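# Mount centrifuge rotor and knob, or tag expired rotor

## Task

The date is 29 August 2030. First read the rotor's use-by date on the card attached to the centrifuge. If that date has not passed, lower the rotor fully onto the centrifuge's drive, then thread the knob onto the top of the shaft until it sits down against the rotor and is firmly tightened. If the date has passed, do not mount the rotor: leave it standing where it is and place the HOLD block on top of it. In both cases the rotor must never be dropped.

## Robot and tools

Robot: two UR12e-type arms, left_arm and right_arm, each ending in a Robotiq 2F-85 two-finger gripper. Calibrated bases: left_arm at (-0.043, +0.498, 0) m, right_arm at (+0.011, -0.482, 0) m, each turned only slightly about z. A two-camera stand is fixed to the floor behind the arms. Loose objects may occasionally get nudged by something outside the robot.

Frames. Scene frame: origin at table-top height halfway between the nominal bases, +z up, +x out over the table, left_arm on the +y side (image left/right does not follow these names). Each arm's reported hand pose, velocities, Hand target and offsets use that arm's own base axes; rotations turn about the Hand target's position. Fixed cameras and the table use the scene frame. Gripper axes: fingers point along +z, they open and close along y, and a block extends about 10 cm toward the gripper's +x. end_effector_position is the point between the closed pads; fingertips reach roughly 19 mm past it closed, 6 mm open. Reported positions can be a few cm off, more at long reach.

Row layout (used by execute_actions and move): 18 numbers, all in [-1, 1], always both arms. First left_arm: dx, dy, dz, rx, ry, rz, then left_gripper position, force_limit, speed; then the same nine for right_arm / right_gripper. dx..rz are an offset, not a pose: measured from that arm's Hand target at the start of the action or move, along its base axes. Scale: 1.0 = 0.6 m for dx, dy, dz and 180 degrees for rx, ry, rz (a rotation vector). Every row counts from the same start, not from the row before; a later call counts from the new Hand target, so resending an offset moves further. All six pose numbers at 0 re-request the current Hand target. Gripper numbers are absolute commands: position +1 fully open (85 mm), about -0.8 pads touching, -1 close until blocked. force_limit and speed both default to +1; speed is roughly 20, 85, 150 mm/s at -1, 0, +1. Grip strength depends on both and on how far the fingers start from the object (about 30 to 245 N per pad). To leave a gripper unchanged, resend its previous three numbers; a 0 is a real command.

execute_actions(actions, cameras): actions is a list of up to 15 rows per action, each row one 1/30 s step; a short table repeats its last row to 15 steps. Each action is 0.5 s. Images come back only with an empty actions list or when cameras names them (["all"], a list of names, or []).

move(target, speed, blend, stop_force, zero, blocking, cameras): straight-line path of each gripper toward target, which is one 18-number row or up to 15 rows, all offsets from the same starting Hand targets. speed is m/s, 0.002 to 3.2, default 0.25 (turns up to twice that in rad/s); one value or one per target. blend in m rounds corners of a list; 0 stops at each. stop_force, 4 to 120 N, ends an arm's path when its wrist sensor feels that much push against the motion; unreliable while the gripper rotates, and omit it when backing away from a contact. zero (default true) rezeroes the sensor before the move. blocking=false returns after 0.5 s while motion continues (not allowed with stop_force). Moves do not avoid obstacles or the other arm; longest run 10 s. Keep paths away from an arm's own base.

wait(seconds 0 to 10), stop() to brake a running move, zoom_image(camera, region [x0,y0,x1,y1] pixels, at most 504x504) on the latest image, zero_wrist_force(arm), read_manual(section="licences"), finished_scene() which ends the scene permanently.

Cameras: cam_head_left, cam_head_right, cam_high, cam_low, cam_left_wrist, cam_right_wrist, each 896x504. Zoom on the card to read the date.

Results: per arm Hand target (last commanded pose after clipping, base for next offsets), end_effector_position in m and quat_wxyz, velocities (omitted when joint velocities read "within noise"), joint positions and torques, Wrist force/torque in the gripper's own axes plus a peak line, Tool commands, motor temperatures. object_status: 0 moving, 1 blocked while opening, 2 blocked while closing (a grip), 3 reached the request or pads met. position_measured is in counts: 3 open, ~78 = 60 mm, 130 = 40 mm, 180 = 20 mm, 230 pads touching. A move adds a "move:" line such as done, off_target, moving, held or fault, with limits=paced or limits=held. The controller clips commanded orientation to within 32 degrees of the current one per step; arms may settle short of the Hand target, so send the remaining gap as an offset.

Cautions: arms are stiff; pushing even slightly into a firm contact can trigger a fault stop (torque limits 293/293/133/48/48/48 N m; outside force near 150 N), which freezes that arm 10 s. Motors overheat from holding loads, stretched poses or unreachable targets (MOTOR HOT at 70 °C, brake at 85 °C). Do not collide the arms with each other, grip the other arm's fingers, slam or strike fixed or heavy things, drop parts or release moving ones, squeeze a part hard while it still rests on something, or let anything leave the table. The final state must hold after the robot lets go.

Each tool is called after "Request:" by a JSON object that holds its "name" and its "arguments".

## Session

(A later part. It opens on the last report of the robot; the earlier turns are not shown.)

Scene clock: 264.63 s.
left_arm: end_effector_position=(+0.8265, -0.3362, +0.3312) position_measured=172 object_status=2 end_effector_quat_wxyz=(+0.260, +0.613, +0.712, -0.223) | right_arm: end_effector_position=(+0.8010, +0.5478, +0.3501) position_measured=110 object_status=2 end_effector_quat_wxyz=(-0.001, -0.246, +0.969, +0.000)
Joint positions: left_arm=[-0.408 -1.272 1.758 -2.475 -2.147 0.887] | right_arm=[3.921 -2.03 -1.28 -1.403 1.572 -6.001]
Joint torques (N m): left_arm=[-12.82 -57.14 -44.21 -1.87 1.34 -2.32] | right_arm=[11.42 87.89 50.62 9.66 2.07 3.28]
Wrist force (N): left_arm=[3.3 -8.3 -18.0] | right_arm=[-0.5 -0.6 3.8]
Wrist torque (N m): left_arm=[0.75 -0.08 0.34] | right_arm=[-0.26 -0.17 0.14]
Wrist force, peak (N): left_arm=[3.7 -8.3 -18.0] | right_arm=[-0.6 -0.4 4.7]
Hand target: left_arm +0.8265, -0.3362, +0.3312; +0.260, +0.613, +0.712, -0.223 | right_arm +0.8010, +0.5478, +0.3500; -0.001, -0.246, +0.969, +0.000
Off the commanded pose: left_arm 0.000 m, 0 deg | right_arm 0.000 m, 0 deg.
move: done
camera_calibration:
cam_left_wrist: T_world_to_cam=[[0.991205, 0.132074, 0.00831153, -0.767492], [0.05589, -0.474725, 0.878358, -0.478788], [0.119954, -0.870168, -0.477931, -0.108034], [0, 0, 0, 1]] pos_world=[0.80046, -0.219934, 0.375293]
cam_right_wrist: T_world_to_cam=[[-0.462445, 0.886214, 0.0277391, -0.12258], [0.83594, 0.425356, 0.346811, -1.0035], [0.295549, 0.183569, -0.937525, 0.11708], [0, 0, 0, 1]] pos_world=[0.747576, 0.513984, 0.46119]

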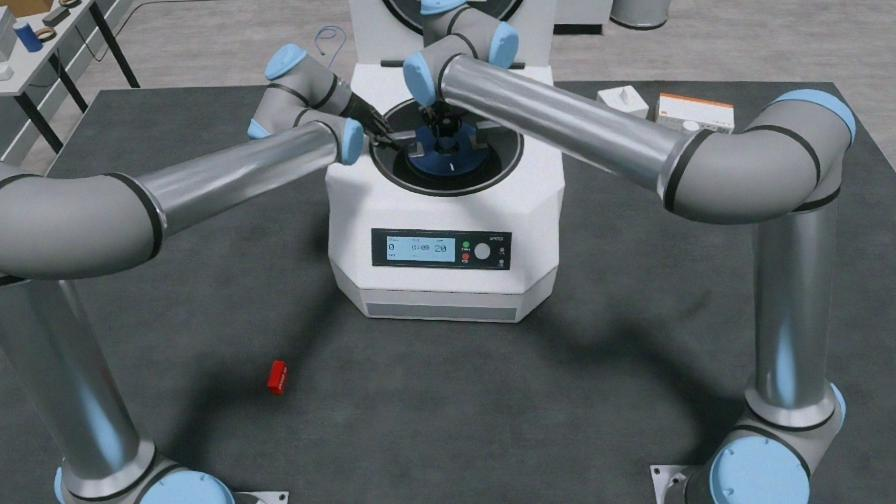

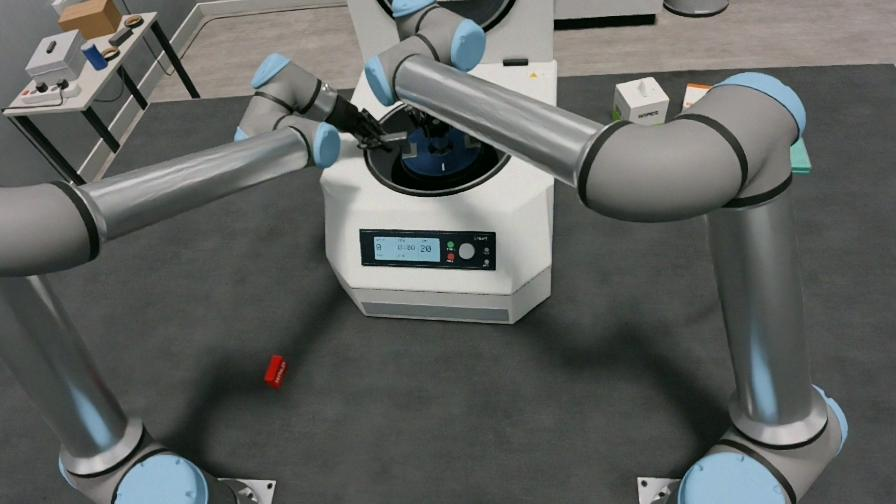

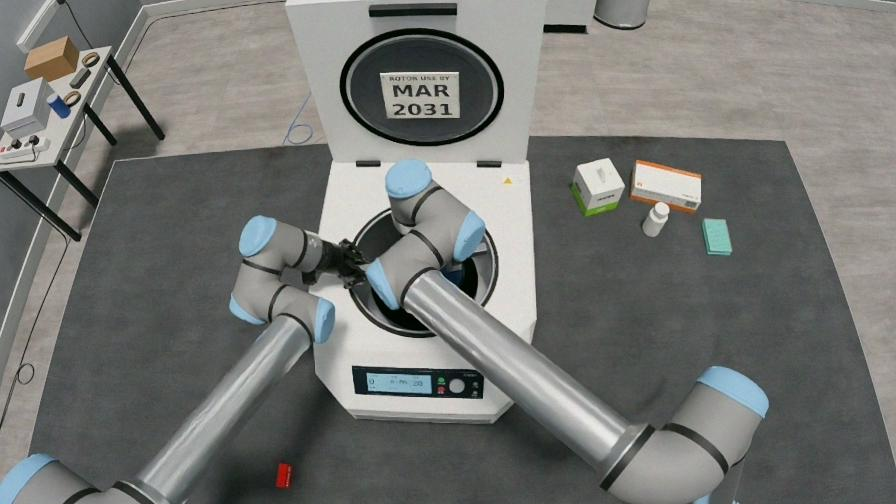

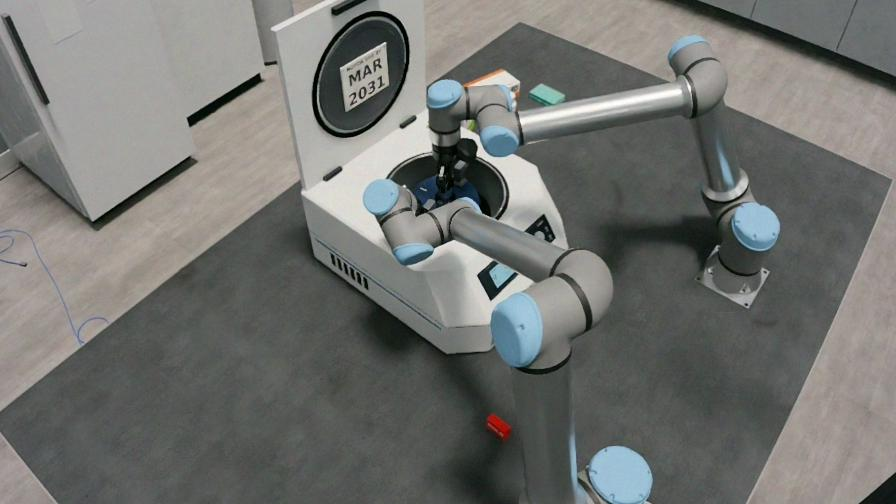

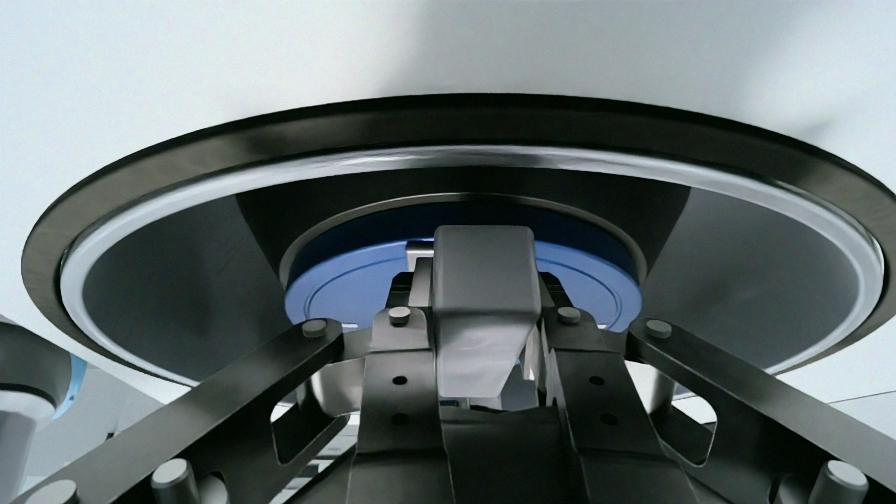

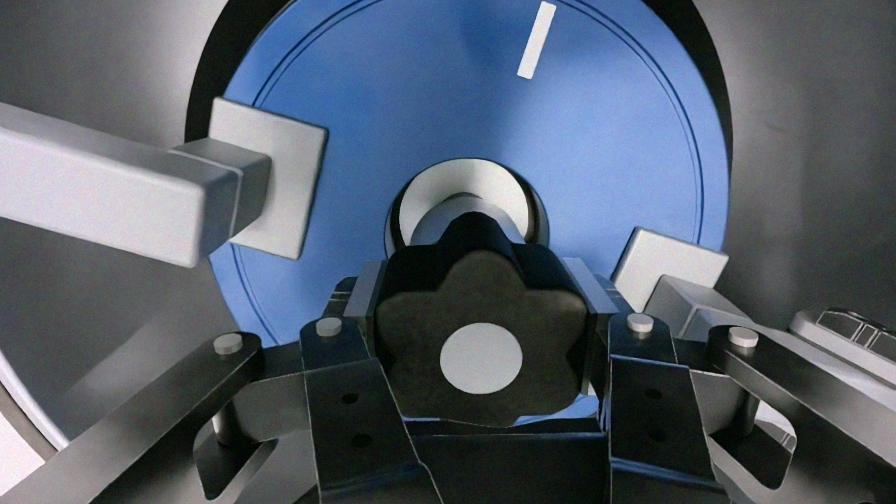

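Request:
{"name": "zoom_image", "arguments": {"camera": "cam_head_left", "region": [425, 110, 473, 162]}}

Request:
{"name": "zoom_image", "arguments": {"camera": "cam_head_right", "region": [415, 110, 463, 162]}}

Scaled by 9.692 from the camera's 896x504 image, which has a finer 1280x720 frame.

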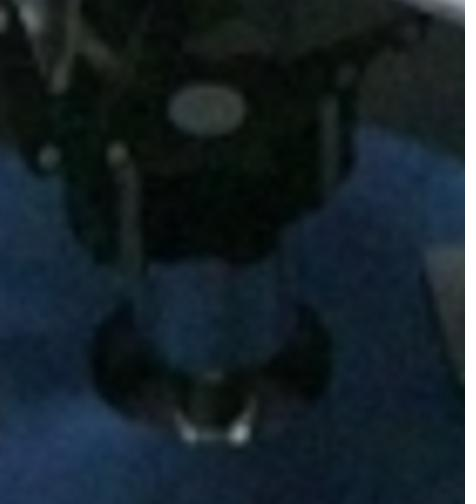

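Scaled by 9.692 from the camera's 896x504 image, which has a finer 1280x720 frame.

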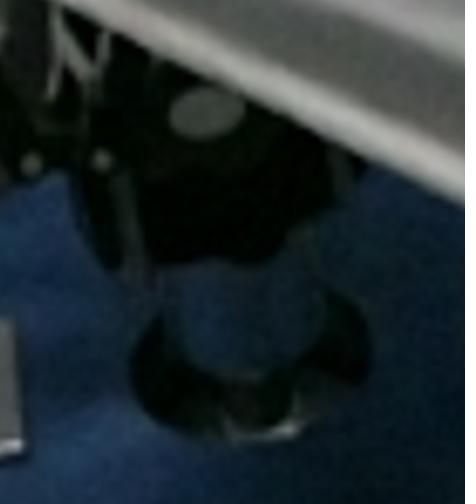

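Request:
{"name": "zoom_image", "arguments": {"camera": "cam_low", "region": [400, 120, 500, 220]}}

Scaled by 5.040 from the camera's 896x504 image, which has a finer 1280x720 frame.

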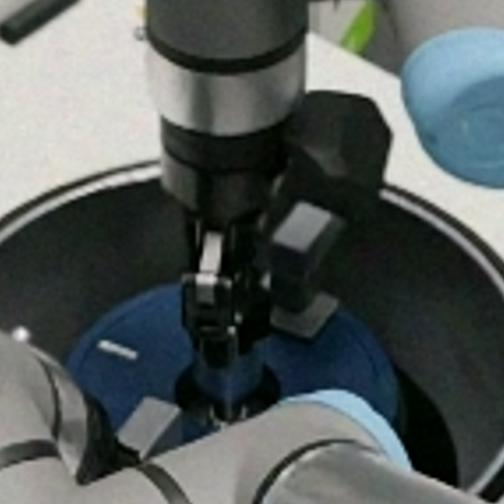

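Request:
{"name": "zoom_image", "arguments": {"camera": "cam_low", "region": [425, 170, 465, 210]}}

Scaled by 12.600 from the camera's 896x504 image, which has a finer 1280x720 frame.

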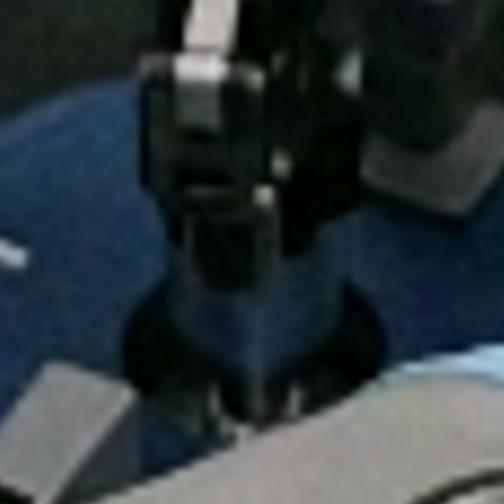

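Request:
{"name": "move", "arguments": {"target": [[0,0,0,0,0,0,-1,-1,-0.5,0,0.00233,-0.0150,0,0,0,-1,-1,-0.5],[0,0,0,0,0,0,-1,-1,-0.5,0,0.00233,-0.0433,0,0,0,-1,-1,-0.5]], "speed": [0.03, 0.012], "stop_force": 6, "cameras": ["cam_right_wrist"]}}

Scene clock: 274.80 s.
left_arm: end_effector_position=(+0.8265, -0.3362, +0.3312) position_measured=172 object_status=2 end_effector_quat_wxyz=(+0.260, +0.613, +0.712, -0.223) | right_arm: end_effector_position=(+0.8010, +0.5492, +0.3279) position_measured=110 object_status=2 end_effector_quat_wxyz=(-0.001, -0.246, +0.969, +0.000)
Joint positions: left_arm=[-0.408 -1.272 1.758 -2.475 -2.147 0.887] | right_arm=[3.923 -2.038 -1.307 -1.367 1.572 -5.999]
Joint torques (N m): left_arm=[-11.47 -58.19 -50.9 -2.92 1.15 -2.39] | right_arm=[12.04 102.34 67.04 4.07 -2.9 3.41]
Wrist force (N): left_arm=[4.4 -8.6 -18.9] | right_arm=[7.4 -3.3 2.1]
Wrist torque (N m): left_arm=[0.63 -0.07 0.33] | right_arm=[-0.16 0.15 0.15]
Wrist force, peak (N): left_arm=[4.5 -8.5 -19.1] | right_arm=[9.5 -4.6 -8.2]
Hand target: left_arm +0.8265, -0.3362, +0.3312; +0.260, +0.613, +0.712, -0.223 | right_arm +0.8010, +0.5492, +0.3279; -0.001, -0.246, +0.969, +0.000 (not the last commanded pose)
Off the commanded pose: left_arm 0.000 m, 0 deg | right_arm 0.004 m, 0 deg.
move: contact (right_arm); path passed 1 of 2 targets
camera_calibration:
cam_right_wrist: T_world_to_cam=[[-0.46249, 0.886194, 0.0276255, -0.123067], [0.835913, 0.425439, 0.346772, -0.996521], [0.295555, 0.183471, -0.937542, 0.0961278], [0, 0, 0, 1]] pos_world=[0.747676, 0.515384, 0.43909]
Images, in order (width x height): cam_right_wrist 896x504.

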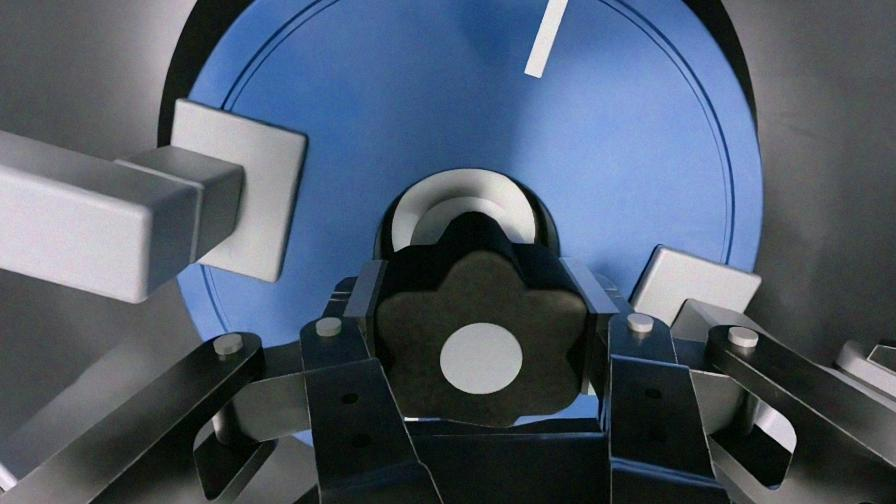

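Request:
{"name": "move", "arguments": {"target": [0,0,0,0,0,0,-1,-1,-0.5,-0.0004,-0.0004,0.0008,0,0,0,-1,-1,-0.5], "speed": 0.02, "cameras": []}}

Request:
{"name": "move", "arguments": {"target": [0,0,0,0,0,0,-1,-1,-0.5,0,0,-0.0167,0,0,0,-1,-1,-0.5], "speed": 0.008, "stop_force": 6, "cameras": []}}

Scene clock: 276.43 s.
left_arm: end_effector_position=(+0.8265, -0.3362, +0.3312) position_measured=172 object_status=2 end_effector_quat_wxyz=(+0.260, +0.613, +0.712, -0.223) | right_arm: end_effector_position=(+0.8007, +0.5489, +0.3284) position_measured=110 object_status=2 end_effector_quat_wxyz=(-0.001, -0.246, +0.969, +0.000)
Joint positions: left_arm=[-0.408 -1.272 1.758 -2.475 -2.147 0.887] | right_arm=[3.923 -2.037 -1.308 -1.368 1.572 -5.999]
Joint torques (N m): left_arm=[-10.97 -57.74 -50.91 -3.49 1.24 -2.33] | right_arm=[12.5 112.49 50.17 1.63 -2.65 2.95]
Wrist force (N): left_arm=[2.6 -8.8 -18.8] | right_arm=[-0.1 -0.5 3.6]
Wrist torque (N m): left_arm=[0.73 -0.07 0.38] | right_arm=[-0.24 -0.22 0.15]
Wrist force, peak (N): left_arm=[4.7 -8.5 -18.9] | right_arm=[7.8 -3.4 2.3]
Hand target: left_arm +0.8265, -0.3362, +0.3312; +0.260, +0.613, +0.712, -0.223 | right_arm +0.8007, +0.5489, +0.3284; -0.001, -0.246, +0.969, +0.000
Off the commanded pose: left_arm 0.000 m, 0 deg | right_arm 0.000 m, 0 deg.
move: done
No camera images: "cameras" was empty.

Scene clock: 277.73 s.
left_arm: end_effector_position=(+0.8265, -0.3362, +0.3312) position_measured=172 object_status=2 end_effector_quat_wxyz=(+0.260, +0.613, +0.712, -0.223) | right_arm: end_effector_position=(+0.8007, +0.5489, +0.3273) position_measured=110 object_status=2 end_effector_quat_wxyz=(-0.001, -0.246, +0.969, +0.000)
Joint positions: left_arm=[-0.408 -1.272 1.758 -2.475 -2.147 0.887] | right_arm=[3.923 -2.038 -1.309 -1.366 1.572 -5.999]
Joint torques (N m): left_arm=[-10.78 -57.84 -51.12 -4.3 1.29 -2.28] | right_arm=[10.46 94.86 64.41 3.39 -2.82 3.26]
Wrist force (N): left_arm=[4.0 -8.1 -18.2] | right_arm=[6.2 -1.9 -0.2]
Wrist torque (N m): left_arm=[0.72 -0.09 0.29] | right_arm=[-0.23 0.22 0.15]
Wrist force, peak (N): left_arm=[2.5 -8.7 -19.0] | right_arm=[7.6 -2.7 -8.6]
Hand target: left_arm +0.8265, -0.3362, +0.3312; +0.260, +0.613, +0.712, -0.223 | right_arm +0.8007, +0.5489, +0.3273; -0.001, -0.246, +0.969, +0.000 (not the last commanded pose)
Off the commanded pose: left_arm 0.000 m, 0 deg | right_arm 0.009 m, 0 deg.
move: contact (right_arm)
No camera images: "cameras" was empty.

Request:
{"name": "move", "arguments": {"target": [0,0,0,0,0,0,-1,-1,-0.5,-0.00055,-0.00062,0.0012,0,0,0,-1,-1,-0.5], "speed": 0.02, "cameras": []}}

Request:
{"name": "move", "arguments": {"target": [0,0,0,0,0,0,-1,-1,-0.5,0,0,-0.0167,0,0,0,-1,-1,-0.5], "speed": 0.008, "stop_force": 6, "cameras": []}}

Scene clock: 279.70 s.
left_arm: end_effector_position=(+0.8265, -0.3362, +0.3312) position_measured=172 object_status=2 end_effector_quat_wxyz=(+0.260, +0.613, +0.712, -0.223) | right_arm: end_effector_position=(+0.8003, +0.5485, +0.3280) position_measured=110 object_status=2 end_effector_quat_wxyz=(-0.001, -0.246, +0.969, +0.000)
Joint positions: left_arm=[-0.408 -1.272 1.758 -2.475 -2.147 0.887] | right_arm=[3.923 -2.037 -1.309 -1.367 1.572 -5.999]
Joint torques (N m): left_arm=[-12.08 -57.2 -50.72 -5.49 1.2 -2.56] | right_arm=[2.21 112.45 49.67 1.86 -2.44 1.27]
Wrist force (N): left_arm=[2.4 -9.0 -18.6] | right_arm=[-0.7 -0.9 3.3]
Wrist torque (N m): left_arm=[0.69 -0.07 0.38] | right_arm=[-0.32 -0.12 0.14]
Wrist force, peak (N): left_arm=[2.6 -8.7 -19.1] | right_arm=[6.8 -2.1 -0.3]
Hand target: left_arm +0.8265, -0.3362, +0.3312; +0.260, +0.613, +0.712, -0.223 | right_arm +0.8003, +0.5485, +0.3280; -0.001, -0.246, +0.969, +0.000
Off the commanded pose: left_arm 0.000 m, 0 deg | right_arm 0.000 m, 0 deg.
move: done
No camera images: "cameras" was empty.

Scene clock: 282.03 s.
left_arm: end_effector_position=(+0.8265, -0.3362, +0.3312) position_measured=172 object_status=2 end_effector_quat_wxyz=(+0.260, +0.613, +0.712, -0.223) | right_arm: end_effector_position=(+0.8003, +0.5485, +0.3188) position_measured=110 object_status=2 end_effector_quat_wxyz=(-0.001, -0.246, +0.969, +0.000)
Joint positions: left_arm=[-0.408 -1.272 1.758 -2.475 -2.147 0.887] | right_arm=[3.922 -2.04 -1.321 -1.352 1.572 -6]
Joint torques (N m): left_arm=[-12.63 -57.09 -51.06 -6.78 1.11 -2.35] | right_arm=[-1.67 96.33 63.16 2.5 -2.7 -2.57]
Wrist force (N): left_arm=[2.4 -7.9 -18.2] | right_arm=[4.2 0.7 -0.6]
Wrist torque (N m): left_arm=[0.75 -0.06 0.28] | right_arm=[-0.43 0.17 0.15]
Wrist force, peak (N): left_arm=[2.5 -8.7 -19.0] | right_arm=[5.5 0.1 -7.6]
Hand target: left_arm +0.8265, -0.3362, +0.3312; +0.260, +0.613, +0.712, -0.223 | right_arm +0.8003, +0.5485, +0.3188; -0.001, -0.246, +0.969, +0.000 (not the last commanded pose)
Off the commanded pose: left_arm 0.000 m, 0 deg | right_arm 0.001 m, 0 deg.
move: contact (right_arm)
No camera images: "cameras" was empty.

Request:
{"name": "move", "arguments": {"target": [0,0,0,0,0,0,-1,-1,-0.5,-0.0004,-0.0002,0.0012,0,0,0,-1,-1,-0.5], "speed": 0.02, "cameras": []}}

Request:
{"name": "move", "arguments": {"target": [0,0,0,0,0,0,-1,-1,-0.5,0,0,-0.0167,0,0,0,-1,-1,-0.5], "speed": 0.008, "stop_force": 6, "cameras": ["cam_right_wrist", "cam_head_left"]}}

Scene clock: 283.47 s.
left_arm: end_effector_position=(+0.8265, -0.3362, +0.3312) position_measured=172 object_status=2 end_effector_quat_wxyz=(+0.260, +0.613, +0.712, -0.223) | right_arm: end_effector_position=(+0.8001, +0.5484, +0.3195) position_measured=110 object_status=2 end_effector_quat_wxyz=(-0.001, -0.246, +0.969, +0.000)
Joint positions: left_arm=[-0.408 -1.272 1.758 -2.475 -2.147 0.887] | right_arm=[3.923 -2.039 -1.321 -1.353 1.572 -6]
Joint torques (N m): left_arm=[-11.83 -57.82 -50.82 -7.34 1.17 -2.29] | right_arm=[12.11 112.52 63.15 2.14 -2.58 2.65]
Wrist force (N): left_arm=[2.2 -8.5 -18.8] | right_arm=[-0.3 -0.4 3.7]
Wrist torque (N m): left_arm=[0.78 -0.02 0.38] | right_arm=[-0.23 -0.17 0.15]
Wrist force, peak (N): left_arm=[2.2 -8.9 -18.9] | right_arm=[4.7 0.9 -0.2]
Hand target: left_arm +0.8265, -0.3362, +0.3312; +0.260, +0.613, +0.712, -0.223 | right_arm +0.8001, +0.5484, +0.3195; -0.001, -0.246, +0.969, +0.000
Off the commanded pose: left_arm 0.000 m, 0 deg | right_arm 0.000 m, 0 deg.
move: done
No camera images: "cameras" was empty.

Scene clock: 284.70 s.
left_arm: end_effector_position=(+0.8265, -0.3362, +0.3312) position_measured=172 object_status=2 end_effector_quat_wxyz=(+0.260, +0.613, +0.712, -0.223) | right_arm: end_effector_position=(+0.8001, +0.5484, +0.3187) position_measured=110 object_status=2 end_effector_quat_wxyz=(+0.000, -0.246, +0.969, +0.001)
Joint positions: left_arm=[-0.408 -1.272 1.758 -2.475 -2.147 0.887] | right_arm=[3.923 -2.039 -1.322 -1.351 1.572 -5.999]
Joint torques (N m): left_arm=[-12.86 -57.59 -50.76 -7.17 0.95 -2.38] | right_arm=[8.7 96.11 58.59 1.15 -2.51 2.43]
Wrist force (N): left_arm=[2.9 -9.0 -17.8] | right_arm=[0.0 -0.2 -3.7]
Wrist torque (N m): left_arm=[0.67 -0.11 0.38] | right_arm=[-0.36 -0.07 0.14]
Wrist force, peak (N): left_arm=[2.4 -8.8 -18.9] | right_arm=[3.0 -1.9 -12.5]
Hand target: left_arm +0.8265, -0.3362, +0.3312; +0.260, +0.613, +0.712, -0.223 | right_arm +0.8001, +0.5484, +0.3187; +0.000, -0.246, +0.969, +0.001 (not the last commanded pose)
Off the commanded pose: left_arm 0.000 m, 0 deg | right_arm 0.009 m, 0 deg.
move: contact (right_arm)
camera_calibration:
cam_right_wrist: T_world_to_cam=[[-0.462448, 0.886212, 0.0277345, -0.122606], [0.835876, 0.425321, 0.347007, -0.992216], [0.295726, 0.183655, -0.937452, 0.0875602], [0, 0, 0, 1]] pos_world=[0.746777, 0.514585, 0.42979]
Images, in order (width x height): cam_head_left 896x504, cam_right_wrist 896x504.

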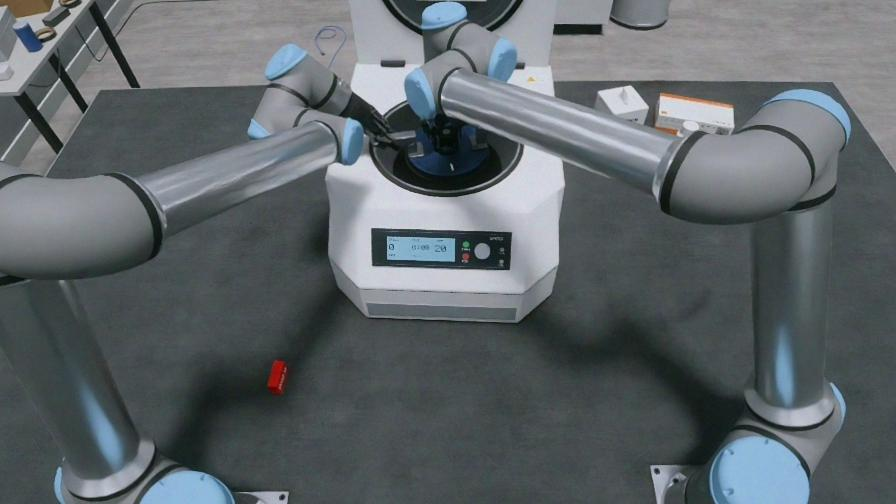

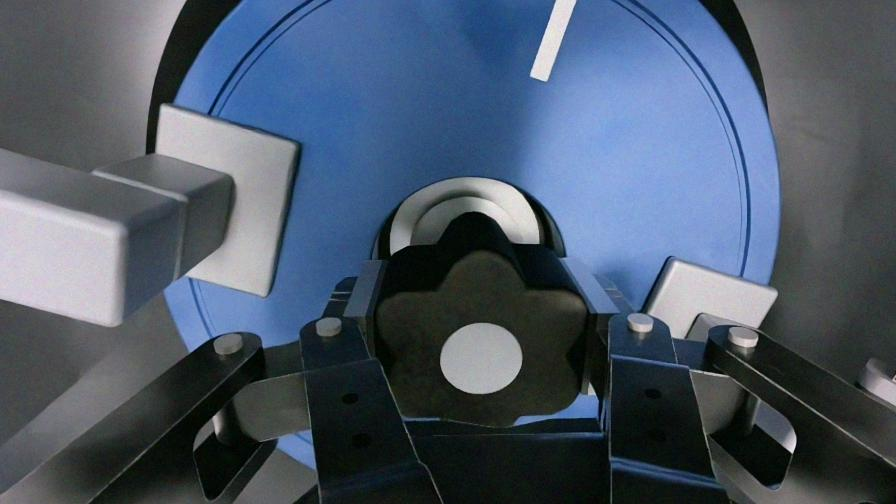

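Request:
{"name": "move", "arguments": {"target": [0,0,0,0,0,0,-1,-1,-0.5,0,0,0,0,0,-0.25,-1,-1,-0.5], "speed": 0.3, "cameras": []}}

Scene clock: 287.40 s.
left_arm: end_effector_position=(+0.8265, -0.3362, +0.3312) position_measured=172 object_status=2 end_effector_quat_wxyz=(+0.260, +0.613, +0.712, -0.223) | right_arm: end_effector_position=(+0.8001, +0.5484, +0.3187) position_measured=110 object_status=2 end_effector_quat_wxyz=(+0.000, +0.144, +0.990, +0.001)
Joint positions: left_arm=[-0.408 -1.272 1.758 -2.475 -2.147 0.887] | right_arm=[3.923 -2.039 -1.323 -1.35 1.572 -5.214]
Joint torques (N m): left_arm=[-11.14 -58.76 -50.76 -6.99 1.2 -2.42] | right_arm=[4.2 102.71 37.61 4.33 -6.9 3.26]
Wrist force (N): left_arm=[0.5 -8.1 -15.1] | right_arm=[2.1 9.4 -6.9]
Wrist torque (N m): left_arm=[0.75 -0.08 0.32] | right_arm=[-0.90 0.01 0.04]
Wrist force, peak (N): left_arm=[2.7 -9.1 -18.3] | right_arm=[2.3 10.3 -6.3]
Hand target: left_arm +0.8265, -0.3362, +0.3312; +0.260, +0.613, +0.712, -0.223 | right_arm +0.8001, +0.5484, +0.3187; +0.000, +0.144, +0.990, +0.001
Off the commanded pose: left_arm 0.000 m, 0 deg | right_arm 0.000 m, 0 deg.
move: done
No camera images: "cameras" was empty.

Request:
{"name": "move", "arguments": {"target": [0,0,0,0,0,0,-1,-1,-0.5,0.00058,0.00115,0,0,0,-0.25,-1,-1,-0.5], "speed": 0.3, "cameras": []}}

Scene clock: 290.80 s.
left_arm: end_effector_position=(+0.8265, -0.3362, +0.3312) position_measured=172 object_status=2 end_effector_quat_wxyz=(+0.260, +0.613, +0.712, -0.223) | right_arm: end_effector_position=(+0.8005, +0.5491, +0.3187) position_measured=110 object_status=2 end_effector_quat_wxyz=(+0.000, +0.511, +0.859, +0.001)
Joint positions: left_arm=[-0.408 -1.272 1.758 -2.475 -2.147 0.887] | right_arm=[3.923 -2.04 -1.322 -1.349 1.571 -4.428]
Joint torques (N m): left_arm=[-12.03 -59.03 -51.07 -6.58 0.97 -2.22] | right_arm=[8.47 87 53.99 1.97 -5.25 3.15]
Wrist force (N): left_arm=[1.9 -8.5 -16.2] | right_arm=[4.0 3.0 -2.7]
Wrist torque (N m): left_arm=[0.73 -0.09 0.35] | right_arm=[-0.59 0.07 0.08]
Wrist force, peak (N): left_arm=[1.5 -8.9 -16.5] | right_arm=[2.3 11.2 -7.1]
Hand target: left_arm +0.8265, -0.3362, +0.3312; +0.260, +0.613, +0.712, -0.223 | right_arm +0.8005, +0.5491, +0.3187; +0.000, +0.511, +0.859, +0.001
Off the commanded pose: left_arm 0.000 m, 0 deg | right_arm 0.000 m, 0 deg.
move: done
No camera images: "cameras" was empty.

Request:
{"name": "move", "arguments": {"target": [0,0,0,0,0,0,-1,-1,-0.5,0.00065,0.0003,0,0,0,-0.25,-1,-1,-0.5], "speed": 0.3, "cameras": []}}

Scene clock: 293.40 s.
left_arm: end_effector_position=(+0.8265, -0.3362, +0.3312) position_measured=172 object_status=2 end_effector_quat_wxyz=(+0.260, +0.613, +0.712, -0.223) | right_arm: end_effector_position=(+0.8009, +0.5492, +0.3187) position_measured=110 object_status=2 end_effector_quat_wxyz=(+0.000, +0.801, +0.598, +0.001)
Joint positions: left_arm=[-0.408 -1.272 1.758 -2.475 -2.147 0.887] | right_arm=[3.923 -2.041 -1.321 -1.35 1.57 -3.643]
Joint torques (N m): left_arm=[-11.21 -57.84 -50.32 -6.25 1.1 -2.19] | right_arm=[11.45 89.94 55.96 0.14 -4.44 3.29]
Wrist force (N): left_arm=[2.6 -8.7 -16.9] | right_arm=[3.9 1.3 0.1]
Wrist torque (N m): left_arm=[0.72 -0.07 0.32] | right_arm=[-0.43 0.07 0.10]
Wrist force, peak (N): left_arm=[3.0 -8.9 -17.3] | right_arm=[4.6 4.7 -3.1]
Hand target: left_arm +0.8265, -0.3362, +0.3312; +0.260, +0.613, +0.712, -0.223 | right_arm +0.8008, +0.5493, +0.3187; +0.000, +0.801, +0.598, +0.001
Off the commanded pose: left_arm 0.000 m, 0 deg | right_arm 0.000 m, 0 deg.
move: done
No camera images: "cameras" was empty.

Request:
{"name": "move", "arguments": {"target": [0,0,0,0,0,0,-1,-1,-0.5,0.00058,-0.0003,-0.0003,0,0,-0.25,-1,-1,-0.5], "speed": 0.3, "cameras": []}}

Scene clock: 295.87 s.
left_arm: end_effector_position=(+0.8265, -0.3362, +0.3312) position_measured=172 object_status=2 end_effector_quat_wxyz=(+0.260, +0.613, +0.712, -0.223) | right_arm: end_effector_position=(+0.8012, +0.5490, +0.3185) position_measured=110 object_status=2 end_effector_quat_wxyz=(+0.001, +0.969, +0.246, +0.000)
Joint positions: left_arm=[-0.408 -1.272 1.758 -2.475 -2.147 0.887] | right_arm=[3.923 -2.041 -1.32 -1.351 1.569 -2.857]
Joint torques (N m): left_arm=[-11.96 -56.65 -50.42 -5.78 1.22 -2.33] | right_arm=[12.26 87.72 56.34 -0.36 -3.92 3.51]
Wrist force (N): left_arm=[2.8 -7.9 -16.8] | right_arm=[5.3 -1.0 -1.1]
Wrist torque (N m): left_arm=[0.79 -0.06 0.32] | right_arm=[-0.26 0.13 0.07]
Wrist force, peak (N): left_arm=[4.7 -8.8 -17.9] | right_arm=[6.2 5.3 -0.3]
Hand target: left_arm +0.8265, -0.3362, +0.3312; +0.260, +0.613, +0.712, -0.223 | right_arm +0.8012, +0.5491, +0.3185; +0.001, +0.969, +0.246, +0.000
Off the commanded pose: left_arm 0.000 m, 0 deg | right_arm 0.000 m, 0 deg.
move: done
No camera images: "cameras" was empty.

Request:
{"name": "move", "arguments": {"target": [0,0,0,0,0,0,-1,-1,-0.5,0.0003,0.0002,0.0010,0,0,0,-1,-1,-0.5], "speed": 0.02, "cameras": []}}

Scene clock: 297.23 s.
left_arm: end_effector_position=(+0.8265, -0.3362, +0.3312) position_measured=172 object_status=2 end_effector_quat_wxyz=(+0.260, +0.613, +0.712, -0.223) | right_arm: end_effector_position=(+0.8013, +0.5492, +0.3191) position_measured=110 object_status=2 end_effector_quat_wxyz=(+0.001, +0.969, +0.246, +0.000)
Joint positions: left_arm=[-0.408 -1.272 1.758 -2.475 -2.147 0.887] | right_arm=[3.923 -2.041 -1.319 -1.352 1.569 -2.857]
Joint torques (N m): left_arm=[-12.48 -58.61 -51.31 -5.59 1.19 -2.08] | right_arm=[3.66 87.14 64.7 1.78 -2.72 1.41]
Wrist force (N): left_arm=[3.6 -8.0 -17.5] | right_arm=[-0.5 -0.3 2.9]
Wrist torque (N m): left_arm=[0.74 -0.14 0.29] | right_arm=[-0.28 -0.11 0.15]
Wrist force, peak (N): left_arm=[3.6 -8.5 -17.8] | right_arm=[6.8 -1.0 4.3]
Hand target: left_arm +0.8265, -0.3362, +0.3312; +0.260, +0.613, +0.712, -0.223 | right_arm +0.8014, +0.5492, +0.3191; +0.001, +0.969, +0.246, +0.000
Off the commanded pose: left_arm 0.000 m, 0 deg | right_arm 0.000 m, 0 deg.
move: done
No camera images: "cameras" was empty.

Request:
{"name": "move", "arguments": {"target": [0,0,0,0,0,0,-1,-1,-0.5,0,0,-0.0167,0,0,0,-1,-1,-0.5], "speed": 0.008, "stop_force": 8, "cameras": []}}

Scene clock: 299.27 s.
left_arm: end_effector_position=(+0.8265, -0.3362, +0.3312) position_measured=172 object_status=2 end_effector_quat_wxyz=(+0.260, +0.613, +0.712, -0.223) | right_arm: end_effector_position=(+0.8014, +0.5492, +0.3189) position_measured=110 object_status=2 end_effector_quat_wxyz=(+0.001, +0.969, +0.246, +0.000)
Joint positions: left_arm=[-0.408 -1.272 1.758 -2.475 -2.147 0.887] | right_arm=[3.923 -2.042 -1.319 -1.352 1.569 -2.857]
Joint torques (N m): left_arm=[-12.24 -57.69 -50.67 -5.13 1.04 -2] | right_arm=[-2.33 114.07 57.28 3.27 -1.98 -2.36]
Wrist force (N): left_arm=[3.4 -8.6 -18.1] | right_arm=[0.4 0.3 3.7]
Wrist torque (N m): left_arm=[0.71 -0.10 0.32] | right_arm=[-0.32 -0.02 0.16]
Wrist force, peak (N): left_arm=[1.3 -9.1 -18.9] | right_arm=[4.8 -1.6 11.5]
Hand target: left_arm +0.8265, -0.3362, +0.3312; +0.260, +0.613, +0.712, -0.223 | right_arm +0.8014, +0.5492, +0.3189; +0.001, +0.969, +0.246, +0.000 (not the last commanded pose)
Off the commanded pose: left_arm 0.000 m, 0 deg | right_arm 0.010 m, 0 deg.
move: contact (right_arm)
No camera images: "cameras" was empty.

Request:
{"name": "move", "arguments": {"target": [0,0,0,0,0,0,-1,-1,-0.5,0,0,-0.0007,0,0,0,-1,-1,-0.5], "speed": 0.02, "cameras": []}}

Scene clock: 301.50 s.
left_arm: end_effector_position=(+0.8265, -0.3362, +0.3312) position_measured=172 object_status=2 end_effector_quat_wxyz=(+0.260, +0.613, +0.712, -0.223) | right_arm: end_effector_position=(+0.8014, +0.5492, +0.3185) position_measured=110 object_status=2 end_effector_quat_wxyz=(+0.001, +0.969, +0.246, +0.000)
Joint positions: left_arm=[-0.408 -1.272 1.758 -2.475 -2.147 0.887] | right_arm=[3.923 -2.042 -1.319 -1.351 1.569 -2.857]
Joint torques (N m): left_arm=[-12.74 -58.88 -50.96 -4.68 0.95 -1.94] | right_arm=[-0.98 91.18 48.07 7.87 -2.09 -2.38]
Wrist force (N): left_arm=[3.2 -8.3 -17.6] | right_arm=[3.0 -0.2 1.6]
Wrist torque (N m): left_arm=[0.79 -0.13 0.39] | right_arm=[-0.23 0.07 0.13]
Wrist force, peak (N): left_arm=[3.5 -8.4 -18.3] | right_arm=[0.6 0.7 4.4]
Hand target: left_arm +0.8265, -0.3362, +0.3312; +0.260, +0.613, +0.712, -0.223 | right_arm +0.8014, +0.5492, +0.3185; +0.001, +0.969, +0.246, +0.000
Off the commanded pose: left_arm 0.000 m, 0 deg | right_arm 0.000 m, 0 deg.
move: done
No camera images: "cameras" was empty.

Request:
{"name": "move", "arguments": {"target": [0,0,0,0,0,0,-1,-1,-0.5,0.0001,0.0001,-0.0007,0,0,0,-1,-1,-0.5], "speed": 0.02, "cameras": []}}

Scene clock: 302.50 s.
left_arm: end_effector_position=(+0.8265, -0.3362, +0.3312) position_measured=172 object_status=2 end_effector_quat_wxyz=(+0.260, +0.613, +0.712, -0.223) | right_arm: end_effector_position=(+0.8014, +0.5493, +0.3181) position_measured=110 object_status=2 end_effector_quat_wxyz=(+0.001, +0.969, +0.246, +0.000)
Joint positions: left_arm=[-0.408 -1.272 1.758 -2.475 -2.147 0.887] | right_arm=[3.923 -2.042 -1.32 -1.351 1.569 -2.857]
Joint torques (N m): left_arm=[-11.95 -57.24 -50.35 -4.59 0.97 -2.05] | right_arm=[0.71 80.76 43.33 8.05 -1.61 -2.68]
Wrist force (N): left_arm=[4.6 -8.7 -17.2] | right_arm=[1.1 3.9 -4.2]
Wrist torque (N m): left_arm=[0.70 -0.13 0.33] | right_arm=[-0.50 0.00 0.11]
Wrist force, peak (N): left_arm=[4.6 -9.0 -17.6] | right_arm=[1.5 3.9 -4.7]
Hand target: left_arm +0.8265, -0.3362, +0.3312; +0.260, +0.613, +0.712, -0.223 | right_arm +0.8014, +0.5493, +0.3181; +0.001, +0.969, +0.246, +0.000
Off the commanded pose: left_arm 0.000 m, 0 deg | right_arm 0.000 m, 0 deg.
move: done
No camera images: "cameras" was empty.

Request:
{"name": "move", "arguments": {"target": [[0,0,0,0,0,0,-1,-1,-0.5,0.00015,-0.00117,0,0,0,-0.25,-1,-1,-0.5],[0,0,0,0,0,0,-1,-1,-0.5,-0.0005,-0.0019,0,0,0,-0.5,-1,-1,-0.5]], "speed": 0.35, "cameras": []}}

Scene clock: 307.70 s.
left_arm: end_effector_position=(+0.8265, -0.3362, +0.3312) position_measured=172 object_status=2 end_effector_quat_wxyz=(+0.260, +0.613, +0.712, -0.223) | right_arm: end_effector_position=(+0.8012, +0.5481, +0.3180) position_measured=110 object_status=2 end_effector_quat_wxyz=(+0.001, +0.859, -0.511, +0.000)
Joint positions: left_arm=[-0.408 -1.272 1.758 -2.475 -2.147 0.887] | right_arm=[3.922 -2.041 -1.32 -1.352 1.571 -1.288]
Joint torques (N m): left_arm=[-11.89 -58.97 -50.85 -3.83 0.91 -1.98] | right_arm=[12.73 119.72 56.93 3.27 -4.09 2.98]
Wrist force (N): left_arm=[3.4 -7.7 -19.5] | right_arm=[2.0 1.0 10.7]
Wrist torque (N m): left_arm=[0.79 -0.07 0.29] | right_arm=[-0.32 -0.11 0.08]
Wrist force, peak (N): left_arm=[4.8 -8.8 -19.5] | right_arm=[4.2 -1.3 10.7]
Hand target: left_arm +0.8265, -0.3362, +0.3312; +0.260, +0.613, +0.712, -0.223 | right_arm +0.8011, +0.5481, +0.3181; +0.001, +0.859, -0.511, +0.000
Off the commanded pose: left_arm 0.000 m, 0 deg | right_arm 0.000 m, 0 deg.
move: done
No camera images: "cameras" was empty.

Request:
{"name": "move", "arguments": {"target": [0,0,0,0,0,0,-1,-1,-0.5,0,-0.0001,-0.0010,0,0,0,-1,-1,-0.5], "speed": 0.02, "cameras": []}}

Scene clock: 308.90 s.
left_arm: end_effector_position=(+0.8265, -0.3362, +0.3312) position_measured=172 object_status=2 end_effector_quat_wxyz=(+0.260, +0.613, +0.712, -0.223) | right_arm: end_effector_position=(+0.8011, +0.5481, +0.3176) position_measured=110 object_status=2 end_effector_quat_wxyz=(+0.001, +0.859, -0.511, +0.000)
Joint positions: left_arm=[-0.408 -1.272 1.758 -2.475 -2.147 0.887] | right_arm=[3.922 -2.041 -1.321 -1.351 1.571 -1.288]
Joint torques (N m): left_arm=[-12.61 -57.53 -50.52 -3.54 0.82 -2.16] | right_arm=[4.79 93.19 47.76 8.8 -3.09 1.72]
Wrist force (N): left_arm=[3.1 -8.2 -17.9] | right_arm=[0.6 -0.8 1.6]
Wrist torque (N m): left_arm=[0.74 -0.07 0.31] | right_arm=[-0.16 -0.09 0.12]
Wrist force, peak (N): left_arm=[3.7 -8.5 -19.5] | right_arm=[2.5 0.8 11.2]
Hand target: left_arm +0.8265, -0.3362, +0.3312; +0.260, +0.613, +0.712, -0.223 | right_arm +0.8011, +0.5481, +0.3175; +0.001, +0.859, -0.511, +0.000
Off the commanded pose: left_arm 0.000 m, 0 deg | right_arm 0.000 m, 0 deg.
move: done
No camera images: "cameras" was empty.

Request:
{"name": "move", "arguments": {"target": [[0,0,0,0,0,0,-1,-1,-0.5,-0.00093,0,0,0,0,-0.25,-1,-1,-0.5],[0,0,0,0,0,0,-1,-1,-0.5,-0.0017,0.0006,0,0,0,-0.5,-1,-1,-0.5]], "speed": 0.35, "cameras": []}}

Scene clock: 312.83 s.
left_arm: end_effector_position=(+0.8265, -0.3362, +0.3312) position_measured=172 object_status=2 end_effector_quat_wxyz=(+0.260, +0.613, +0.712, -0.223) | right_arm: end_effector_position=(+0.8001, +0.5484, +0.3174) position_measured=110 object_status=2 end_effector_quat_wxyz=(+0.000, -0.246, +0.969, +0.001)
Joint positions: left_arm=[-0.408 -1.272 1.758 -2.475 -2.147 0.887] | right_arm=[3.923 -2.04 -1.324 -1.349 1.572 0.284]
Joint torques (N m): left_arm=[-11.37 -58.81 -49.7 -2.88 0.88 -1.98] | right_arm=[13.4 125.09 58.21 8.74 -3.96 3.53]
Wrist force (N): left_arm=[2.5 -8.3 -18.8] | right_arm=[-4.1 -0.9 16.8]
Wrist torque (N m): left_arm=[0.76 -0.10 0.40] | right_arm=[-0.30 -0.32 0.05]
Wrist force, peak (N): left_arm=[4.3 -8.8 -19.4] | right_arm=[-4.2 -0.6 17.1]
Hand target: left_arm +0.8265, -0.3362, +0.3312; +0.260, +0.613, +0.712, -0.223 | right_arm +0.8001, +0.5484, +0.3175; +0.000, -0.246, +0.969, +0.001
Off the commanded pose: left_arm 0.000 m, 0 deg | right_arm 0.000 m, 0 deg.
move: done
No camera images: "cameras" was empty.

Request:
{"name": "move", "arguments": {"target": [0,0,0,0,0,0,-1,-1,-0.5,0.0002,0.0001,-0.0013,0,0,0,-1,-1,-0.5], "speed": 0.02, "cameras": []}}

Scene clock: 316.33 s.
left_arm: end_effector_position=(+0.8265, -0.3362, +0.3312) position_measured=172 object_status=2 end_effector_quat_wxyz=(+0.260, +0.613, +0.712, -0.223) | right_arm: end_effector_position=(+0.8002, +0.5485, +0.3168) position_measured=110 object_status=2 end_effector_quat_wxyz=(+0.000, -0.246, +0.969, +0.001)
Joint positions: left_arm=[-0.408 -1.272 1.758 -2.475 -2.147 0.887] | right_arm=[3.923 -2.04 -1.324 -1.348 1.572 0.284]
Joint torques (N m): left_arm=[-12.19 -58.36 -50.65 -2.25 0.76 -2.06] | right_arm=[2.89 88.15 50.12 9.14 -3.54 1.5]
Wrist force (N): left_arm=[3.6 -8.0 -17.6] | right_arm=[0.0 -0.4 4.2]
Wrist torque (N m): left_arm=[0.74 -0.12 0.29] | right_arm=[-0.17 -0.07 0.15]
Wrist force, peak (N): left_arm=[2.1 -8.2 -19.5] | right_arm=[-4.5 -0.4 17.9]
Hand target: left_arm +0.8265, -0.3362, +0.3312; +0.260, +0.613, +0.712, -0.223 | right_arm +0.8002, +0.5485, +0.3167; +0.000, -0.246, +0.969, +0.001
Off the commanded pose: left_arm 0.000 m, 0 deg | right_arm 0.000 m, 0 deg.
move: done
No camera images: "cameras" was empty.

Request:
{"name": "move", "arguments": {"target": [[0,0,0,0,0,0,-1,-1,-0.5,-0.0002,0.00085,-0.00067,0,0,-0.25,-1,-1,-0.5],[0,0,0,0,0,0,-1,-1,-0.5,0.0004,0.0016,-0.00133,0,0,-0.5,-1,-1,-0.5]], "speed": 0.4, "cameras": []}}

Scene clock: 321.50 s.
left_arm: end_effector_position=(+0.8265, -0.3362, +0.3312) position_measured=172 object_status=2 end_effector_quat_wxyz=(+0.260, +0.613, +0.712, -0.223) | right_arm: end_effector_position=(+0.8005, +0.5495, +0.3159) position_measured=110 object_status=2 end_effector_quat_wxyz=(+0.000, +0.511, +0.859, +0.001)
Joint positions: left_arm=[-0.408 -1.272 1.758 -2.475 -2.147 0.887] | right_arm=[3.923 -2.041 -1.325 -1.345 1.571 1.855]
Joint torques (N m): left_arm=[-11.89 -57.53 -49.97 -2.58 0.63 -1.99] | right_arm=[12.79 92.56 46.37 3.98 -4.05 2.76]
Wrist force (N): left_arm=[3.7 -7.7 -16.9] | right_arm=[-1.1 0.2 -0.6]
Wrist torque (N m): left_arm=[0.78 -0.10 0.29] | right_arm=[-0.23 -0.08 0.08]
Wrist force, peak (N): left_arm=[5.4 -8.4 -17.5] | right_arm=[1.2 -2.7 -8.0]
Hand target: left_arm +0.8265, -0.3362, +0.3312; +0.260, +0.613, +0.712, -0.223 | right_arm +0.8005, +0.5494, +0.3159; +0.000, +0.511, +0.859, +0.001
Off the commanded pose: left_arm 0.000 m, 0 deg | right_arm 0.000 m, 0 deg.
move: done
No camera images: "cameras" was empty.

Request:
{"name": "move", "arguments": {"target": [[0,0,0,0,0,0,-1,-1,-0.5,0.00125,0,-0.00058,0,0,-0.33333,-1,-1,-0.5],[0,0,0,0,0,0,-1,-1,-0.5,0.00185,-0.00113,-0.00133,0,0,-0.66667,-1,-1,-0.5],[0,0,0,0,0,0,-1,-1,-0.5,0.0012,-0.0022,-0.00208,0,0,-1.0,-1,-1,-0.5]], "speed": 0.5, "cameras": []}}

Scene clock: 327.70 s.
left_arm: end_effector_position=(+0.8265, -0.3362, +0.3312) position_measured=172 object_status=2 end_effector_quat_wxyz=(+0.260, +0.613, +0.712, -0.223) | right_arm: end_effector_position=(+0.8012, +0.5481, +0.3146) position_measured=110 object_status=2 end_effector_quat_wxyz=(+0.001, +0.859, -0.511, +0.000)
Joint positions: left_arm=[-0.408 -1.272 1.758 -2.475 -2.147 0.887] | right_arm=[3.922 -2.043 -1.324 -1.347 1.571 4.995]
Joint torques (N m): left_arm=[-11.73 -58.51 -50.27 -3.22 0.56 -1.7] | right_arm=[13.34 108.24 49.51 4.73 -4.14 3.2]
Wrist force (N): left_arm=[4.0 -7.7 -17.6] | right_arm=[1.1 3.0 1.0]
Wrist torque (N m): left_arm=[0.73 -0.09 0.28] | right_arm=[-0.42 -0.04 0.10]
Wrist force, peak (N): left_arm=[6.1 -8.5 -18.6] | right_arm=[4.2 6.3 -2.3]
Hand target: left_arm +0.8265, -0.3362, +0.3312; +0.260, +0.613, +0.712, -0.223 | right_arm +0.8012, +0.5481, +0.3146; +0.001, +0.859, -0.511, +0.000
Off the commanded pose: left_arm 0.000 m, 0 deg | right_arm 0.000 m, 0 deg.
move: done
No camera images: "cameras" was empty.

Request:
{"name": "move", "arguments": {"target": [[0,0,0,0,0,0,-1,-1,-0.5,0,0,0,0,0,0,0.75,-1,-0.5],[0,0,0,0,0,0,-1,-1,-0.5,-0.0006,0.0011,0,0,0,0.83333,0.75,-1,-0.5],[0,0,0,0,0,0,-1,-1,-0.5,-0.0006,0.0011,0,0,0,-0.33333,0.75,-1,-0.5],[0,0,0,0,0,0,-1,-1,-0.5,-0.0006,0.0011,0,0,0,0.5,0.75,-1,-0.5],[0,0,0,0,0,0,-1,-1,-0.5,-0.0006,0.0011,0,0,0,-0.66667,0.75,-1,-0.5]], "speed": 1.0, "cameras": ["cam_right_wrist"]}}

Scene clock: 340.03 s.
left_arm: end_effector_position=(+0.8265, -0.3362, +0.3312) position_measured=172 object_status=2 end_effector_quat_wxyz=(+0.260, +0.613, +0.712, -0.223) | right_arm: end_effector_position=(+0.8008, +0.5488, +0.3146) position_measured=35 object_status=3 end_effector_quat_wxyz=(+0.000, +0.013, +1.000, +0.001)
Joint positions: left_arm=[-0.408 -1.272 1.758 -2.475 -2.147 0.887] | right_arm=[3.922 -2.042 -1.326 -1.344 1.572 -5.476]
Joint torques (N m): left_arm=[-10.67 -60.31 -49.29 -4.38 0.29 -1.72] | right_arm=[-10.94 84.91 61.15 1.43 3.17 -4.7]
Wrist force (N): left_arm=[3.4 -8.5 -17.1] | right_arm=[-0.4 -0.6 -0.7]
Wrist torque (N m): left_arm=[0.70 -0.12 0.34] | right_arm=[-0.28 -0.15 0.33]
Wrist force, peak (N): left_arm=[3.9 -8.1 -18.1] | right_arm=[1.5 3.8 1.3]
Hand target: left_arm +0.8265, -0.3362, +0.3312; +0.260, +0.613, +0.712, -0.223 | right_arm +0.8008, +0.5488, +0.3146; +0.000, +0.013, +1.000, +0.001
Off the commanded pose: left_arm 0.000 m, 0 deg | right_arm 0.000 m, 0 deg.
move: done
camera_calibration:
cam_right_wrist: T_world_to_cam=[[0.04283, 0.998695, 0.0278097, -0.588913], [0.936523, -0.0498276, 0.347048, -0.81147], [0.34798, 0.0111804, -0.937435, 0.136323], [0, 0, 0, 1]] pos_world=[0.737746, 0.546187, 0.42579]
Images, in order (width x height): cam_right_wrist 896x504.

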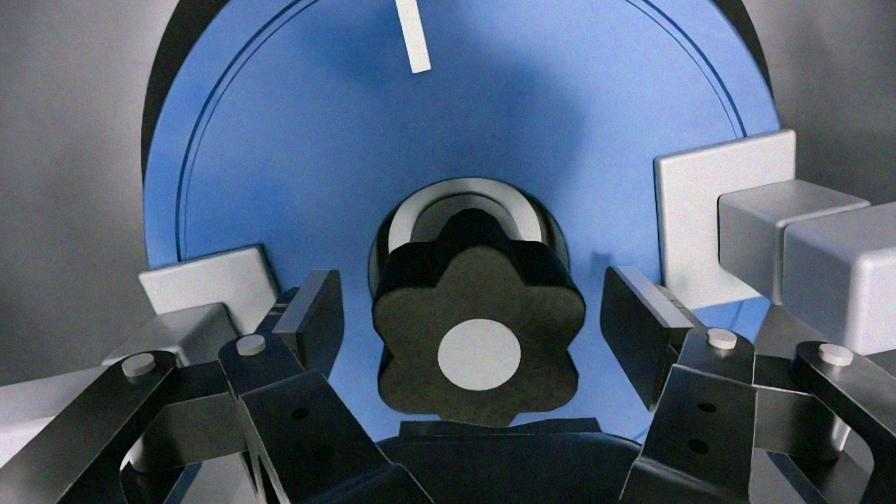

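Request:
{"name": "move", "arguments": {"target": [0,0,0,0,0,0,-1,-1,-0.5,0,0,0,0,0,0,-1,-1,-0.5], "speed": 0.25, "cameras": ["cam_right_wrist"]}}

Scene clock: 341.73 s.
left_arm: end_effector_position=(+0.8265, -0.3362, +0.3312) position_measured=172 object_status=2 end_effector_quat_wxyz=(+0.260, +0.613, +0.712, -0.223) | right_arm: end_effector_position=(+0.8009, +0.5488, +0.3147) position_measured=110 object_status=0 end_effector_quat_wxyz=(+0.000, +0.013, +1.000, +0.001)
Joint positions: left_arm=[-0.408 -1.272 1.758 -2.475 -2.147 0.887] | right_arm=[3.922 -2.042 -1.326 -1.344 1.572 -5.476]
Joint torques (N m): left_arm=[-11.65 -58.97 -49.83 -4.66 0.6 -1.8] | right_arm=[-4.31 83.54 52.75 3.06 2.82 -4.33]
Wrist force (N): left_arm=[4.8 -7.9 -17.5] | right_arm=[3.1 -5.6 -11.1]
Wrist torque (N m): left_arm=[0.70 -0.13 0.33] | right_arm=[-0.19 0.09 0.26]
Wrist force, peak (N): left_arm=[4.5 -7.9 -17.9] | right_arm=[3.3 -5.9 -11.4]
Hand target: left_arm +0.8265, -0.3362, +0.3312; +0.260, +0.613, +0.712, -0.223 | right_arm +0.8008, +0.5488, +0.3146; +0.000, +0.013, +1.000, +0.001
Off the commanded pose: left_arm 0.000 m, 0 deg | right_arm 0.000 m, 0 deg.
move: done
camera_calibration:
cam_right_wrist: T_world_to_cam=[[0.0427367, 0.9987, 0.0277743, -0.588832], [0.936528, -0.0497278, 0.347049, -0.811528], [0.34798, 0.0111796, -0.937435, 0.136324], [0, 0, 0, 1]] pos_world=[0.737745, 0.546187, 0.42579]
Images, in order (width x height): cam_right_wrist 896x504.

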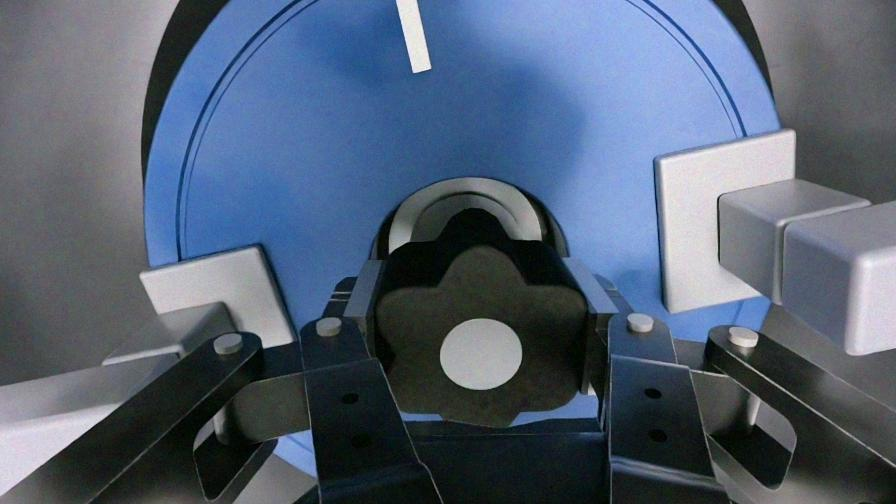

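Request:
{"name": "move", "arguments": {"target": [[0,0,0,0,0,0,-1,-1,-0.5,-0.00017,-0.00033,0,0,0,-0.33333,-1,-1,-0.5],[0,0,0,0,0,0,-1,-1,-0.5,-0.00017,-0.00033,-0.00083,0,0,-0.66667,-1,-1,-0.5],[0,0,0,0,0,0,-1,-1,-0.5,-0.00017,-0.00033,-0.00167,0,0,-1.0,-1,-1,-0.5]], "speed": 0.5, "cameras": []}}

Scene clock: 347.87 s.
left_arm: end_effector_position=(+0.8265, -0.3362, +0.3312) position_measured=172 object_status=2 end_effector_quat_wxyz=(+0.260, +0.613, +0.712, -0.223) | right_arm: end_effector_position=(+0.8008, +0.5486, +0.3136) position_measured=110 object_status=2 end_effector_quat_wxyz=(+0.001, +1.000, -0.013, +0.000)
Joint positions: left_arm=[-0.408 -1.272 1.758 -2.475 -2.147 0.887] | right_arm=[3.923 -2.042 -1.327 -1.344 1.57 -2.334]
Joint torques (N m): left_arm=[-12.25 -59.72 -50.07 -5.55 0.4 -1.71] | right_arm=[12.57 106.72 48.97 1.48 -4.04 3.16]
Wrist force (N): left_arm=[2.4 -7.8 -17.7] | right_arm=[1.3 -1.8 4.4]
Wrist torque (N m): left_arm=[0.72 -0.04 0.29] | right_arm=[-0.31 0.00 0.09]
Wrist force, peak (N): left_arm=[2.8 -8.9 -19.0] | right_arm=[1.2 15.4 11.0]
Hand target: left_arm +0.8265, -0.3362, +0.3312; +0.260, +0.613, +0.712, -0.223 | right_arm +0.8007, +0.5486, +0.3136; +0.001, +1.000, -0.013, +0.000
Off the commanded pose: left_arm 0.000 m, 0 deg | right_arm 0.000 m, 0 deg.
move: done
No camera images: "cameras" was empty.

Request:
{"name": "move", "arguments": {"target": [[0,0,0,0,0,0,-1,-1,-0.5,0.0001,0.0001,-0.00083,0,0,-0.33333,-1,-1,-0.5],[0,0,0,0,0,0,-1,-1,-0.5,0.0001,0.0001,-0.00167,0,0,-0.66667,-1,-1,-0.5],[0,0,0,0,0,0,-1,-1,-0.5,0.0001,0.0001,-0.0025,0,0,-1.0,-1,-1,-0.5]], "speed": 0.5, "cameras": []}}

Scene clock: 353.87 s.
left_arm: end_effector_position=(+0.8265, -0.3362, +0.3312) position_measured=172 object_status=2 end_effector_quat_wxyz=(+0.260, +0.613, +0.712, -0.223) | right_arm: end_effector_position=(+0.8008, +0.5486, +0.3121) position_measured=110 object_status=2 end_effector_quat_wxyz=(+0.000, +0.013, +1.000, +0.001)
Joint positions: left_arm=[-0.408 -1.272 1.758 -2.475 -2.147 0.887] | right_arm=[3.922 -2.043 -1.329 -1.34 1.572 0.807]
Joint torques (N m): left_arm=[-10.76 -59.82 -50.02 -5.95 0.21 -1.67] | right_arm=[13.23 106.31 47.87 5.47 -5.36 4.56]
Wrist force (N): left_arm=[6.9 -2.8 -17.2] | right_arm=[1.1 -5.3 -0.2]
Wrist torque (N m): left_arm=[0.84 -0.14 0.39] | right_arm=[-2.14 -0.02 -0.82]
Wrist force, peak (N): left_arm=[4.1 -8.9 -18.5] | right_arm=[0.2 -7.5 5.6]
Hand target: left_arm +0.8265, -0.3362, +0.3312; +0.260, +0.613, +0.712, -0.223 | right_arm +0.8008, +0.5486, +0.3121; +0.000, +0.013, +1.000, +0.001
Off the commanded pose: left_arm 0.000 m, 0 deg | right_arm 0.000 m, 0 deg.
move: done
No camera images: "cameras" was empty.


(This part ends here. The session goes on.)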